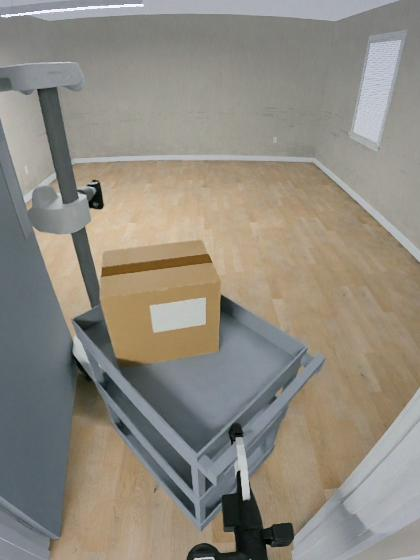

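Request:
{"fn": "move", "kwargs": {"blocking": false, "r2": {"joints":{"gripper_m":0.1}}, "cameras": []}}

Request:
{"fn": "wait", "kwargs": {"seconds": 2, "cameras": []}}

Request:
{"fn": "move", "kwargs": {"blocking": false, "r2": {"base":{"strafe_m":-0.17,"translate_m":0.085}}, "cameras": []}}

Request:
{"fn": "wait", "kwargs": {"seconds": 3, "cameras": ["r2_head_camera"]}}

Scene clock: 1782.60 s.
move: r2 moving
r1: as last shown
r1.lidar_m: 4.82 4.25 2.29 1.92 1.89 0.25 0.31 0.47 0.42 0.44 2.79 3.14
r1.servo_current: wrist_yaw_rad=52(72) wrist_pitch_rad=39(46) wrist_roll_rad=46(52) gripper_m=52(52)
r1.contact_limits: strafe_m 1
r1.wrist_depth_mm: - 167 512 355 262 209 - / 110 167 477 357 263 215 209 / 115 162 309 362 265 215 208 / 142 168 452 362 265 211 - / - - 521 364 266 205 210 / - - 185 198 239 211 - / - - 177 315 177 198 -
r2.base_odometry: x=-2.126 y=-4.295 heading=+1.072
r2.turned_by_wheels: +0.000
r2.turned_by_imu: +0.000
r2.base_tilt: forward=-0.7 right=+0.0
r2.lidar_m: 0.38 0.58 0.70 1.01 2.65 2.70 2.59 2.71 2.27 0.84 0.42 0.50
r2.base_status: not commanded
r2.joint_positions: lift_m=+0.684 arm_m=+0.000 wrist_yaw_rad=+0.002 wrist_pitch_rad=+0.004 wrist_roll_rad=+1.569 gripper_m=-0.003
r2.joint_status: gripper_m moving
r2.measured_speeds: all 0
r2.motor_effort: lift_m=+18(18) arm_m=-4(4) wheel_0=-3(3) wheel_1=-3(3) wheel_2=+1(1)
r2.servo_current: wrist_yaw_rad=52(52) wrist_pitch_rad=39(46) wrist_roll_rad=46(59) gripper_m=72(98)
r2.hand_pose: x=+0.4595 y=-0.0868 z=+0.8612 quat_wxyz=(+0.708, +0.706, +0.002, -0.001) (m; r2's base frame)
r2.wrist_depth_mm: - - - 430 - 1618 1098 / - - - 377 - 1708 - / - - - 310 - 1756 - / - - - 218 293 732 - / - - 517 192 253 831 - / - - 189 164 177 - - / - 492 484 - 208 - -
pictures: none
No camera images: "cameras" was empty.

Scene clock: 1784.07 s.
earlier move: r2 done
r1.base_odometry: x=-1.643 y=+1.264 heading=+2.919
r1.turned_by_wheels: +0.000
r1.turned_by_imu: +0.000
r1.base_tilt: forward=-1.6 right=+1.3
r1.lidar_m: 4.83 4.28 2.31 1.93 1.92 0.25 0.30 0.44 0.43 0.46 2.78 3.16
r1.base_status: not commanded
r1.joint_positions: lift_m=+0.800 arm_m=+0.030 wrist_yaw_rad=+3.088 wrist_pitch_rad=+0.002 wrist_roll_rad=+0.000 gripper_m=-0.030
r1.joint_status: not commanded
r1.measured_speeds: all 0
r1.motor_effort: lift_m=+22(22) arm_m=+4(4) wheel_0=-33(33) wheel_1=+36(37) wheel_2=+20(21)
r1.servo_current: wrist_yaw_rad=33(72) wrist_pitch_rad=39(52) wrist_roll_rad=46(65) gripper_m=39(52)
r1.contact_limits: strafe_m 1
r1.hand_pose: x=-0.0824 y=+0.1028 z=+0.9773 quat_wxyz=(+0.027, -0.001, +0.000, +1.000) (m; r1's base frame)
r1.wrist_depth_mm: - 168 512 357 262 208 - / 110 168 480 357 263 214 210 / 115 162 309 357 264 214 209 / 142 168 455 362 265 211 - / - - 521 366 266 205 210 / - - 185 198 238 211 - / - - 177 317 177 199 -
r2.base_odometry: x=-2.126 y=-4.295 heading=+1.072
r2.turned_by_wheels: +0.000
r2.turned_by_imu: +0.000
r2.base_tilt: forward=-0.7 right=+0.1
r2.lidar_m: 0.38 0.58 0.66 1.04 2.67 2.71 2.57 2.73 2.31 0.86 0.40 0.49
r2.base_status: not commanded
r2.joint_positions: lift_m=+0.684 arm_m=+0.000 wrist_yaw_rad=+0.002 wrist_pitch_rad=+0.004 wrist_roll_rad=+1.569 gripper_m=+0.100
r2.joint_status: all done
r2.measured_speeds: all 0
r2.motor_effort: lift_m=+18(18) arm_m=-4(4) wheel_0=-3(3) wheel_1=-3(3) wheel_2=+1(2)
r2.servo_current: wrist_yaw_rad=52(65) wrist_pitch_rad=46(46) wrist_roll_rad=46(59) gripper_m=59(124)
r2.hand_pose: x=+0.4595 y=-0.0869 z=+0.8612 quat_wxyz=(+0.708, +0.706, +0.002, -0.001) (m; r2's base frame)
r2.wrist_depth_mm: - - - 424 - 1708 1138 / - - - 397 - 1708 452 / - - - 329 - 1863 - / - - - 290 309 741 - / - - 525 205 263 842 - / - - 195 175 193 - - / - - 504 - 219 - -
wait: 1.47 of 2 s (r2 has come to rest)
pictures: none
No camera images: "cameras" was empty.

Scene clock: 1784.57 s.
move: r2 moving
r1: as last shown
r1.lidar_m: 4.82 4.25 2.32 1.94 1.93 0.25 0.29 0.45 0.41 0.43 2.79 3.15
r1.motor_effort: lift_m=+22(22) arm_m=+4(4) wheel_0=-32(33) wheel_1=+36(37) wheel_2=+20(21)
r1.servo_current: wrist_yaw_rad=39(59) wrist_pitch_rad=39(46) wrist_roll_rad=52(65) gripper_m=46(52)
r1.contact_limits: strafe_m 1
r1.wrist_depth_mm: - 167 508 355 263 208 - / 111 168 477 357 264 213 209 / 115 163 309 359 264 215 209 / 143 168 452 359 265 211 - / - - 521 362 266 206 209 / - - 185 198 239 211 - / - - 177 317 176 198 -
r2.base_odometry: x=-2.095 y=-4.296 heading=+1.072
r2.turned_by_wheels: -0.001
r2.turned_by_imu: +0.000
r2.base_tilt: forward=-0.7 right=+0.1
r2.lidar_m: 0.38 0.52 0.70 0.95 2.69 2.69 2.60 2.73 2.26 0.82 0.37 0.49
r2.base_status: translate_m moving; strafe_m moving
r2.joint_positions: lift_m=+0.684 arm_m=+0.000 wrist_yaw_rad=+0.002 wrist_pitch_rad=+0.004 wrist_roll_rad=+1.569 gripper_m=+0.100
r2.joint_status: not commanded
r2.measured_speeds: translate_m=+0.057 strafe_m=-0.108 rotate_rad=+0.005 lift_m=+0.000 arm_m=+0.000 wrist_yaw_rad=+0.000 wrist_pitch_rad=+0.000 wrist_roll_rad=+0.000
r2.motor_effort: lift_m=+18(18) arm_m=-4(5) wheel_0=+12(12) wheel_1=-8(10) wheel_2=-11(11)
r2.servo_current: wrist_yaw_rad=33(59) wrist_pitch_rad=39(46) wrist_roll_rad=59(59) gripper_m=52(59)
r2.hand_pose: x=+0.4595 y=-0.0869 z=+0.8612 quat_wxyz=(+0.708, +0.706, +0.002, -0.001) (m; r2's base frame)
r2.wrist_depth_mm: - - - 421 - 1708 1182 / - - - 415 - 1576 445 / - - - 342 - 1808 554 / - - - 300 314 1863 - / - - - 208 271 788 - / - - 195 182 193 - - / - - 496 - 224 - -
pictures: none
No camera images: "cameras" was empty.

Scene clock: 1786.10 s.
earlier move: r2 done
r1.base_odometry: x=-1.643 y=+1.264 heading=+2.919
r1.turned_by_wheels: +0.000
r1.turned_by_imu: +0.000
r1.base_tilt: forward=-1.6 right=+1.3
r1.lidar_m: 4.81 4.26 2.32 1.93 1.92 0.25 0.31 0.47 0.42 0.45 2.78 3.15
r1.base_status: not commanded
r1.joint_positions: lift_m=+0.800 arm_m=+0.030 wrist_yaw_rad=+3.088 wrist_pitch_rad=+0.002 wrist_roll_rad=+0.000 gripper_m=-0.030
r1.joint_status: not commanded
r1.measured_speeds: all 0
r1.motor_effort: lift_m=+22(22) arm_m=+4(4) wheel_0=-33(34) wheel_1=+36(37) wheel_2=+20(21)
r1.servo_current: wrist_yaw_rad=39(78) wrist_pitch_rad=39(46) wrist_roll_rad=46(72) gripper_m=46(52)
r1.contact_limits: strafe_m 1
r1.hand_pose: x=-0.0824 y=+0.1028 z=+0.9773 quat_wxyz=(+0.027, -0.001, +0.000, +1.000) (m; r1's base frame)
r1.wrist_depth_mm: - 167 512 355 260 208 - / 110 167 480 362 263 214 209 / 114 162 309 359 264 216 209 / 142 168 452 362 265 211 - / - - 521 359 267 204 210 / - - 185 198 239 211 - / - - 177 315 177 200 -
r2.base_odometry: x=-1.936 y=-4.302 heading=+1.072
r2.turned_by_wheels: +0.000
r2.turned_by_imu: +0.000
r2.base_tilt: forward=-0.7 right=+0.0
r2.lidar_m: 0.34 0.29 0.81 0.83 2.84 2.76 2.67 2.81 2.13 0.52 0.25 0.25
r2.base_status: done
r2.joint_positions: lift_m=+0.684 arm_m=+0.000 wrist_yaw_rad=+0.002 wrist_pitch_rad=+0.004 wrist_roll_rad=+1.569 gripper_m=+0.100
r2.joint_status: not commanded
r2.measured_speeds: all 0
r2.motor_effort: lift_m=+18(18) arm_m=-4(5) wheel_0=+1(14) wheel_1=-3(10) wheel_2=-4(11)
r2.servo_current: wrist_yaw_rad=46(59) wrist_pitch_rad=52(52) wrist_roll_rad=52(65) gripper_m=52(59)
r2.hand_pose: x=+0.4595 y=-0.0869 z=+0.8612 quat_wxyz=(+0.708, +0.706, +0.002, -0.001) (m; r2's base frame)
r2.wrist_depth_mm: - - - - - 1708 1182 / - - - - - 1756 1182 / - - - 332 - 1756 1182 / - - - 351 375 382 384 / - - - 314 322 1708 504 / - - 193 230 193 640 - / - - 559 - - - -
wait: 1.53 of 3 s (r2 has come to rest)
pictures: r2_head_camera
Images, in order (width x height): r2_head_camera 420x560.

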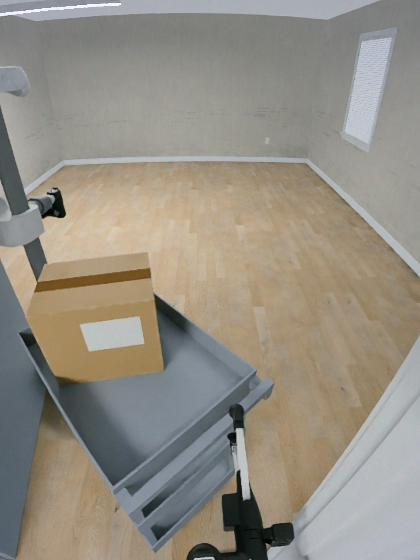

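Request:
{"fn": "move", "kwargs": {"blocking": false, "r2": {"joints":{"gripper_m":-0.03}}, "cameras": []}}

Request:
{"fn": "wait", "kwargs": {"seconds": 2.5, "cameras": []}}

Request:
{"fn": "move", "kwargs": {"blocking": false, "r2": {"base":{"translate_m":-0.25,"strafe_m":0.12}}, "cameras": []}}

Request:
{"fn": "wait", "kwargs": {"seconds": 4, "cameras": ["r2_head_camera"]}}

Scene clock: 1792.40 s.
move: r2 moving
r1: as last shown
r1.lidar_m: 4.83 4.26 2.33 1.94 1.92 0.25 0.30 0.46 0.44 0.46 2.77 3.13
r1.motor_effort: lift_m=+22(22) arm_m=+4(4) wheel_0=-32(33) wheel_1=+37(37) wheel_2=+21(21)
r1.servo_current: wrist_yaw_rad=52(59) wrist_pitch_rad=39(46) wrist_roll_rad=52(52) gripper_m=46(52)
r1.contact_limits: strafe_m 1
r1.wrist_depth_mm: - 167 512 355 262 208 - / 110 168 477 357 263 214 209 / 114 162 310 362 266 215 208 / 142 168 455 362 265 211 - / - - 525 362 267 205 210 / - - 185 198 239 212 - / - - 178 317 177 200 -
r2.base_odometry: x=-1.936 y=-4.302 heading=+1.072
r2.turned_by_wheels: +0.000
r2.turned_by_imu: +0.000
r2.base_tilt: forward=-0.7 right=+0.1
r2.lidar_m: 0.34 0.30 0.83 0.80 2.79 2.79 2.67 2.77 2.14 0.53 0.25 0.26
r2.base_status: not commanded
r2.joint_positions: lift_m=+0.684 arm_m=+0.000 wrist_yaw_rad=+0.002 wrist_pitch_rad=+0.004 wrist_roll_rad=+1.569 gripper_m=+0.083
r2.joint_status: gripper_m moving
r2.measured_speeds: all 0
r2.motor_effort: lift_m=+18(18) arm_m=-4(4) wheel_0=+1(2) wheel_1=-3(3) wheel_2=-5(5)
r2.servo_current: wrist_yaw_rad=46(52) wrist_pitch_rad=46(46) wrist_roll_rad=39(59) gripper_m=143(143)
r2.hand_pose: x=+0.4595 y=-0.0869 z=+0.8612 quat_wxyz=(+0.708, +0.706, +0.002, -0.001) (m; r2's base frame)
r2.wrist_depth_mm: - - - - - 1661 1160 / - - - - - 1708 1160 / - - - 336 - 1708 1182 / - - - 351 377 379 382 / - - - 314 327 1756 512 / - - 196 235 191 683 - / - - 564 - - - -
pictures: none
No camera images: "cameras" was empty.

Scene clock: 1793.87 s.
earlier move: r2 done
r1.base_odometry: x=-1.643 y=+1.264 heading=+2.919
r1.turned_by_wheels: +0.000
r1.turned_by_imu: +0.000
r1.base_tilt: forward=-1.6 right=+1.3
r1.lidar_m: 4.82 4.25 2.29 1.92 1.92 0.25 0.29 0.47 0.45 0.47 2.77 3.11
r1.base_status: not commanded
r1.joint_positions: lift_m=+0.800 arm_m=+0.030 wrist_yaw_rad=+3.088 wrist_pitch_rad=+0.002 wrist_roll_rad=+0.000 gripper_m=-0.030
r1.joint_status: not commanded
r1.measured_speeds: all 0
r1.motor_effort: lift_m=+22(22) arm_m=+4(4) wheel_0=-33(33) wheel_1=+36(37) wheel_2=+20(21)
r1.servo_current: wrist_yaw_rad=65(65) wrist_pitch_rad=46(52) wrist_roll_rad=46(65) gripper_m=46(52)
r1.contact_limits: strafe_m 1
r1.hand_pose: x=-0.0824 y=+0.1028 z=+0.9773 quat_wxyz=(+0.027, -0.001, +0.000, +1.000) (m; r1's base frame)
r1.wrist_depth_mm: - 167 512 357 262 208 - / 111 168 477 357 263 214 209 / 114 162 309 359 265 216 209 / 142 168 452 359 266 211 - / - - 525 364 265 205 210 / - - 185 198 238 212 - / - - 177 317 177 200 -
r2.base_odometry: x=-1.936 y=-4.302 heading=+1.072
r2.turned_by_wheels: +0.000
r2.turned_by_imu: +0.000
r2.base_tilt: forward=-0.7 right=+0.0
r2.lidar_m: 0.31 0.28 0.83 0.82 2.84 2.77 2.67 2.79 2.11 0.51 0.25 0.25
r2.base_status: not commanded
r2.joint_positions: lift_m=+0.684 arm_m=+0.000 wrist_yaw_rad=+0.002 wrist_pitch_rad=+0.004 wrist_roll_rad=+1.569 gripper_m=-0.028
r2.joint_status: all done
r2.measured_speeds: all 0
r2.motor_effort: lift_m=+18(18) arm_m=-4(4) wheel_0=+1(2) wheel_1=-3(3) wheel_2=-4(5)
r2.servo_current: wrist_yaw_rad=39(59) wrist_pitch_rad=39(46) wrist_roll_rad=39(59) gripper_m=143(267)
r2.hand_pose: x=+0.4595 y=-0.0869 z=+0.8612 quat_wxyz=(+0.708, +0.706, +0.002, -0.001) (m; r2's base frame)
r2.wrist_depth_mm: - - - - - 1618 1160 / - - - - - 1708 1182 / - - - 325 - 1756 1182 / - - - 340 364 370 375 / - - - 254 327 1708 508 / - - 185 205 180 683 - / - - 549 - - - -
wait: 1.47 of 2.5 s (r2 has come to rest)
pictures: none
No camera images: "cameras" was empty.

Scene clock: 1794.37 s.
move: r2 moving
r1: as last shown
r1.lidar_m: 4.83 4.29 2.30 1.90 1.94 0.25 0.30 0.48 0.45 0.49 2.76 3.16
r1.servo_current: wrist_yaw_rad=46(65) wrist_pitch_rad=46(46) wrist_roll_rad=39(59) gripper_m=52(52)
r1.contact_limits: strafe_m 1
r1.wrist_depth_mm: - 168 512 357 263 208 - / 110 167 480 359 264 213 209 / 115 162 309 359 264 214 209 / 142 168 455 366 265 211 - / - - 521 364 266 205 210 / - - 185 198 239 211 - / - - 177 317 177 200 -
r2.base_odometry: x=-1.964 y=-4.322 heading=+1.072
r2.turned_by_wheels: +0.000
r2.turned_by_imu: +0.000
r2.base_tilt: forward=-0.7 right=+0.1
r2.lidar_m: 0.32 0.28 0.82 0.84 2.82 2.76 2.65 2.75 2.12 0.64 0.25 0.28
r2.base_status: translate_m moving; strafe_m moving
r2.joint_positions: lift_m=+0.684 arm_m=+0.000 wrist_yaw_rad=+0.002 wrist_pitch_rad=+0.004 wrist_roll_rad=+1.569 gripper_m=-0.028
r2.joint_status: not commanded
r2.measured_speeds: translate_m=-0.121 strafe_m=+0.059 rotate_rad=+0.005 lift_m=+0.000 arm_m=+0.000 wrist_yaw_rad=+0.000 wrist_pitch_rad=+0.000 wrist_roll_rad=+0.000
r2.motor_effort: lift_m=+18(18) arm_m=-4(4) wheel_0=-9(12) wheel_1=-5(6) wheel_2=+13(15)
r2.servo_current: wrist_yaw_rad=39(52) wrist_pitch_rad=39(46) wrist_roll_rad=46(59) gripper_m=143(143)
r2.hand_pose: x=+0.4595 y=-0.0869 z=+0.8612 quat_wxyz=(+0.708, +0.706, +0.002, -0.001) (m; r2's base frame)
r2.wrist_depth_mm: - - - - - 1661 1182 / - - - - - 1756 1182 / - - - 330 - 1708 1182 / - - - 342 357 368 366 / - - - 253 317 1756 504 / - - 185 206 179 676 - / - - 512 - - 136 -
pictures: none
No camera images: "cameras" was empty.

Scene clock: 1796.17 s.
earlier move: r2 done
r1.base_odometry: x=-1.643 y=+1.264 heading=+2.919
r1.turned_by_wheels: +0.000
r1.turned_by_imu: +0.000
r1.base_tilt: forward=-1.6 right=+1.3
r1.lidar_m: 4.80 4.25 2.31 1.94 1.89 0.25 0.30 0.56 0.57 1.84 2.78 3.15
r1.base_status: not commanded
r1.joint_positions: lift_m=+0.800 arm_m=+0.030 wrist_yaw_rad=+3.088 wrist_pitch_rad=+0.002 wrist_roll_rad=+0.000 gripper_m=-0.030
r1.joint_status: not commanded
r1.measured_speeds: all 0
r1.motor_effort: lift_m=+22(22) arm_m=+4(4) wheel_0=-33(33) wheel_1=+37(37) wheel_2=+20(21)
r1.servo_current: wrist_yaw_rad=59(65) wrist_pitch_rad=39(52) wrist_roll_rad=26(65) gripper_m=46(52)
r1.contact_limits: strafe_m 1
r1.hand_pose: x=-0.0824 y=+0.1028 z=+0.9773 quat_wxyz=(+0.027, -0.001, +0.000, +1.000) (m; r1's base frame)
r1.wrist_depth_mm: - 167 512 357 262 208 - / 111 168 480 359 264 214 210 / 115 162 307 362 265 215 209 / 142 168 452 359 265 211 - / - - 521 364 267 205 211 / - - 185 198 237 211 - / - - 177 317 177 199 -
r2.base_odometry: x=-2.161 y=-4.464 heading=+1.071
r2.turned_by_wheels: +0.000
r2.turned_by_imu: -0.001
r2.base_tilt: forward=-0.7 right=+0.1
r2.lidar_m: 0.35 0.34 0.80 1.69 2.71 2.53 2.42 2.54 2.22 1.46 0.55 0.48
r2.base_status: done
r2.joint_positions: lift_m=+0.684 arm_m=+0.000 wrist_yaw_rad=-0.002 wrist_pitch_rad=+0.004 wrist_roll_rad=+1.569 gripper_m=-0.028
r2.joint_status: not commanded
r2.measured_speeds: all 0
r2.motor_effort: lift_m=+18(18) arm_m=-4(4) wheel_0=-5(14) wheel_1=-4(8) wheel_2=+0(15)
r2.servo_current: wrist_yaw_rad=39(59) wrist_pitch_rad=46(52) wrist_roll_rad=46(59) gripper_m=130(150)
r2.hand_pose: x=+0.4591 y=-0.0881 z=+0.8612 quat_wxyz=(+0.708, +0.706, +0.000, -0.002) (m; r2's base frame)
r2.wrist_depth_mm: - - - - - 1708 1182 / - - - - - 1708 1182 / - - - 300 345 351 349 / - - - 320 327 1661 500 / - - - 239 301 831 - / - - 185 214 179 831 - / - 151 477 - 264 137 -
wait: 1.80 of 4 s (r2 has come to rest)
pictures: r2_head_camera
Images, in order (width x height): r2_head_camera 420x560.

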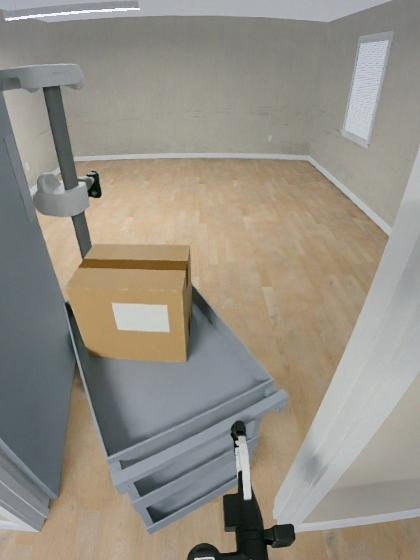

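Request:
{"fn": "move", "kwargs": {"blocking": false, "r2": {"base":{"translate_m":-0.3,"strafe_m":0.05}}, "cameras": []}}

Request:
{"fn": "wait", "kwargs": {"seconds": 4, "cameras": ["r2_head_camera"]}}

Scene clock: 1802.33 s.
move: r2 moving
r1: as last shown
r1.lidar_m: 4.81 4.26 2.29 1.94 1.91 0.25 0.30 0.55 0.58 1.84 2.79 3.16
r1.motor_effort: lift_m=+22(22) arm_m=+4(4) wheel_0=-33(33) wheel_1=+36(37) wheel_2=+21(21)
r1.servo_current: wrist_yaw_rad=52(65) wrist_pitch_rad=39(46) wrist_roll_rad=46(72) gripper_m=46(52)
r1.contact_limits: strafe_m 1
r1.wrist_depth_mm: - 167 512 357 262 208 - / 110 168 484 359 263 213 210 / 115 163 307 359 265 214 209 / 142 169 452 362 265 211 - / - - 525 364 265 205 209 / - - 184 199 239 211 - / - - 176 315 177 199 -
r2.base_odometry: x=-2.181 y=-4.489 heading=+1.071
r2.turned_by_wheels: +0.000
r2.turned_by_imu: +0.000
r2.base_tilt: forward=-0.7 right=+0.1
r2.lidar_m: 0.38 0.37 0.82 1.79 2.70 2.48 2.37 2.52 2.24 1.54 0.61 0.51
r2.base_status: translate_m moving; strafe_m moving
r2.joint_positions: lift_m=+0.684 arm_m=+0.000 wrist_yaw_rad=-0.002 wrist_pitch_rad=+0.004 wrist_roll_rad=+1.569 gripper_m=-0.028
r2.joint_status: not commanded
r2.measured_speeds: translate_m=-0.121 strafe_m=+0.021 rotate_rad=+0.006 lift_m=+0.000 arm_m=+0.000 wrist_yaw_rad=+0.010 wrist_pitch_rad=+0.000 wrist_roll_rad=+0.000
r2.motor_effort: lift_m=+18(18) arm_m=-4(4) wheel_0=-12(14) wheel_1=-6(8) wheel_2=+13(14)
r2.servo_current: wrist_yaw_rad=46(52) wrist_pitch_rad=39(52) wrist_roll_rad=59(65) gripper_m=130(143)
r2.hand_pose: x=+0.4592 y=-0.0880 z=+0.8612 quat_wxyz=(+0.708, +0.706, +0.001, -0.002) (m; r2's base frame)
r2.wrist_depth_mm: - - - - - 1708 1160 / - - - - - 1661 1182 / - - - 301 343 347 345 / - - - 319 327 1756 530 / - - - 242 300 842 - / - - 185 206 178 842 - / - - 488 - 266 135 -
pictures: none
No camera images: "cameras" was empty.

Scene clock: 1804.30 s.
earlier move: r2 done
r1.base_odometry: x=-1.643 y=+1.264 heading=+2.919
r1.turned_by_wheels: +0.000
r1.turned_by_imu: +0.000
r1.base_tilt: forward=-1.6 right=+1.3
r1.lidar_m: 4.80 4.26 2.31 1.94 1.92 0.25 0.29 0.61 0.62 1.84 2.77 3.16
r1.base_status: not commanded
r1.joint_positions: lift_m=+0.800 arm_m=+0.030 wrist_yaw_rad=+3.088 wrist_pitch_rad=+0.002 wrist_roll_rad=+0.000 gripper_m=-0.030
r1.joint_status: not commanded
r1.measured_speeds: all 0
r1.motor_effort: lift_m=+22(22) arm_m=+4(4) wheel_0=-33(34) wheel_1=+36(37) wheel_2=+21(21)
r1.servo_current: wrist_yaw_rad=46(72) wrist_pitch_rad=46(52) wrist_roll_rad=59(72) gripper_m=46(52)
r1.contact_limits: strafe_m 1
r1.hand_pose: x=-0.0824 y=+0.1028 z=+0.9773 quat_wxyz=(+0.027, -0.001, +0.000, +1.000) (m; r1's base frame)
r1.wrist_depth_mm: - 167 517 357 262 208 - / 110 167 480 359 263 214 209 / 115 162 309 359 265 215 209 / 142 168 452 362 266 211 - / - - 521 362 267 206 209 / - - 185 199 238 211 - / - - 177 317 177 199 -
r2.base_odometry: x=-2.349 y=-4.703 heading=+1.071
r2.turned_by_wheels: +0.000
r2.turned_by_imu: +0.000
r2.base_tilt: forward=-0.7 right=+0.0
r2.lidar_m: 0.55 0.56 0.97 2.53 2.65 2.20 2.12 2.22 2.29 2.19 0.96 0.71
r2.base_status: done
r2.joint_positions: lift_m=+0.684 arm_m=+0.000 wrist_yaw_rad=+0.002 wrist_pitch_rad=+0.002 wrist_roll_rad=+1.569 gripper_m=-0.029
r2.joint_status: not commanded
r2.measured_speeds: all 0
r2.motor_effort: lift_m=+17(18) arm_m=-4(4) wheel_0=-2(14) wheel_1=-4(8) wheel_2=+3(16)
r2.servo_current: wrist_yaw_rad=59(59) wrist_pitch_rad=39(52) wrist_roll_rad=39(65) gripper_m=111(143)
r2.hand_pose: x=+0.4595 y=-0.0869 z=+0.8617 quat_wxyz=(+0.708, +0.706, +0.001, +0.000) (m; r2's base frame)
r2.wrist_depth_mm: - - - - - - - / - - - - - 1708 1182 / - - - 504 - 1576 539 / - - - 500 - 778 496 / - - 866 480 - - 473 / - - 185 198 178 - 445 / - - 707 - - - -
wait: 1.97 of 4 s (r2 has come to rest)
pictures: r2_head_camera
Images, in order (width x height): r2_head_camera 420x560.

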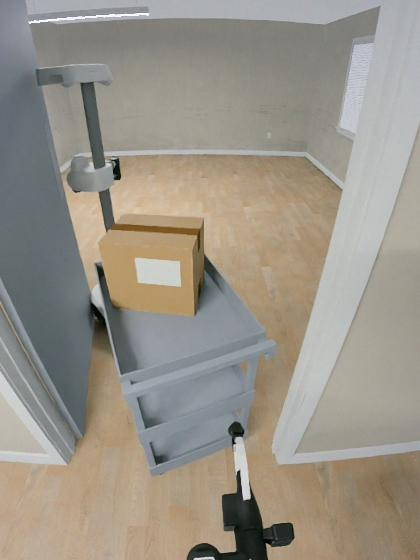

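Request:
{"fn": "move", "kwargs": {"blocking": false, "r2": {"base":{"translate_m":0.17,"strafe_m":0.05},"joints":{"gripper_m":0.1}}, "cameras": []}}

Request:
{"fn": "wait", "kwargs": {"seconds": 3, "cameras": ["r2_head_camera","r2_wrist_camera"]}}

Scene clock: 1814.17 s.
move: r2 moving
r1: as last shown
r1.base_tilt: forward=-1.6 right=+1.2
r1.lidar_m: 4.84 4.26 2.30 1.93 1.91 0.25 0.30 0.61 0.63 1.81 2.77 3.17
r1.motor_effort: lift_m=+22(22) arm_m=+4(4) wheel_0=-33(33) wheel_1=+36(37) wheel_2=+21(21)
r1.servo_current: wrist_yaw_rad=46(52) wrist_pitch_rad=39(46) wrist_roll_rad=59(59) gripper_m=39(52)
r1.contact_limits: strafe_m 1
r1.wrist_depth_mm: - 167 508 359 262 208 - / 111 167 484 359 264 214 209 / 114 163 309 362 265 216 209 / 142 168 455 362 265 211 - / - - 521 364 265 204 208 / - - 185 198 240 211 - / - - 177 317 177 199 -
r2.base_odometry: x=-2.342 y=-4.671 heading=+1.071
r2.turned_by_wheels: +0.000
r2.turned_by_imu: +0.000
r2.base_tilt: forward=-0.7 right=+0.1
r2.lidar_m: 0.55 0.53 0.95 2.49 2.66 2.23 2.14 2.23 2.28 2.22 0.95 0.68
r2.base_status: translate_m moving; strafe_m moving
r2.joint_positions: lift_m=+0.684 arm_m=+0.000 wrist_yaw_rad=+0.002 wrist_pitch_rad=+0.002 wrist_roll_rad=+1.569 gripper_m=-0.003
r2.joint_status: gripper_m moving
r2.measured_speeds: translate_m=+0.122 strafe_m=+0.036 rotate_rad=-0.002 lift_m=+0.000 arm_m=+0.000 wrist_yaw_rad=+0.000 wrist_pitch_rad=+0.000 wrist_roll_rad=+0.000
r2.motor_effort: lift_m=+17(17) arm_m=-4(4) wheel_0=+6(7) wheel_1=+8(10) wheel_2=-12(13)
r2.servo_current: wrist_yaw_rad=46(52) wrist_pitch_rad=39(46) wrist_roll_rad=52(52) gripper_m=85(98)
r2.hand_pose: x=+0.4595 y=-0.0869 z=+0.8617 quat_wxyz=(+0.708, +0.706, +0.001, +0.000) (m; r2's base frame)
r2.wrist_depth_mm: - - - - - 1708 1160 / - - - - - 1708 1205 / - - - 480 - 1756 492 / - - - 466 - 820 466 / - - 820 442 1025 - 439 / - - 187 193 181 - - / - - 683 - - - -
pictures: none
No camera images: "cameras" was empty.

Scene clock: 1815.63 s.
earlier move: r2 done
r1.base_odometry: x=-1.643 y=+1.264 heading=+2.919
r1.turned_by_wheels: +0.000
r1.turned_by_imu: +0.000
r1.base_tilt: forward=-1.6 right=+1.3
r1.lidar_m: 4.83 4.26 2.30 1.96 1.92 0.25 0.30 0.60 0.63 1.83 2.79 3.15
r1.base_status: not commanded
r1.joint_positions: lift_m=+0.800 arm_m=+0.030 wrist_yaw_rad=+3.088 wrist_pitch_rad=+0.002 wrist_roll_rad=+0.000 gripper_m=-0.030
r1.joint_status: not commanded
r1.measured_speeds: all 0
r1.motor_effort: lift_m=+22(22) arm_m=+4(4) wheel_0=-33(33) wheel_1=+37(37) wheel_2=+21(21)
r1.servo_current: wrist_yaw_rad=46(72) wrist_pitch_rad=39(52) wrist_roll_rad=52(65) gripper_m=52(52)
r1.contact_limits: strafe_m 1
r1.hand_pose: x=-0.0824 y=+0.1028 z=+0.9773 quat_wxyz=(+0.027, -0.001, +0.000, +1.000) (m; r1's base frame)
r1.wrist_depth_mm: - 167 512 355 262 208 - / 111 168 480 359 263 213 209 / 114 162 309 362 265 215 209 / 143 168 455 362 266 212 - / - - 521 364 266 204 210 / - - 185 199 239 212 - / - - 177 317 177 199 -
r2.base_odometry: x=-2.311 y=-4.530 heading=+1.071
r2.turned_by_wheels: +0.000
r2.turned_by_imu: +0.001
r2.base_tilt: forward=-0.7 right=+0.1
r2.lidar_m: 0.41 0.41 0.80 2.23 2.63 2.36 2.28 2.39 2.34 1.93 0.72 0.51
r2.base_status: done
r2.joint_positions: lift_m=+0.684 arm_m=+0.000 wrist_yaw_rad=+0.002 wrist_pitch_rad=+0.002 wrist_roll_rad=+1.569 gripper_m=+0.100
r2.joint_status: all done
r2.measured_speeds: all 0
r2.motor_effort: lift_m=+17(17) arm_m=-4(4) wheel_0=+4(9) wheel_1=+3(10) wheel_2=-3(13)
r2.servo_current: wrist_yaw_rad=39(59) wrist_pitch_rad=39(46) wrist_roll_rad=46(59) gripper_m=52(124)
r2.hand_pose: x=+0.4595 y=-0.0869 z=+0.8617 quat_wxyz=(+0.708, +0.706, +0.001, +0.000) (m; r2's base frame)
r2.wrist_depth_mm: - - - 304 - 1708 1182 / - - - 336 353 357 359 / - - - 324 332 1756 535 / - - - 306 312 809 - / - - 549 291 293 - - / - - 195 225 194 - - / - 549 539 - 272 - -
wait: 1.47 of 3 s (r2 has come to rest)
pictures: r2_head_camera, r2_wrist_camera
Images, in order (width x height): r2_head_camera 420x560, r2_wrist_camera 616x392.

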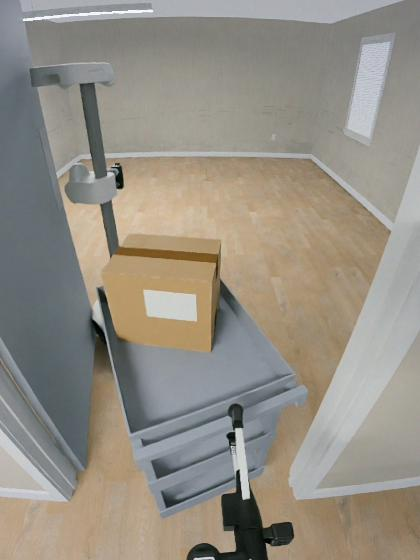

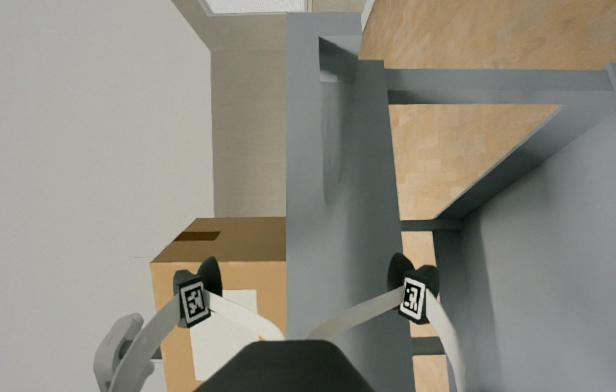

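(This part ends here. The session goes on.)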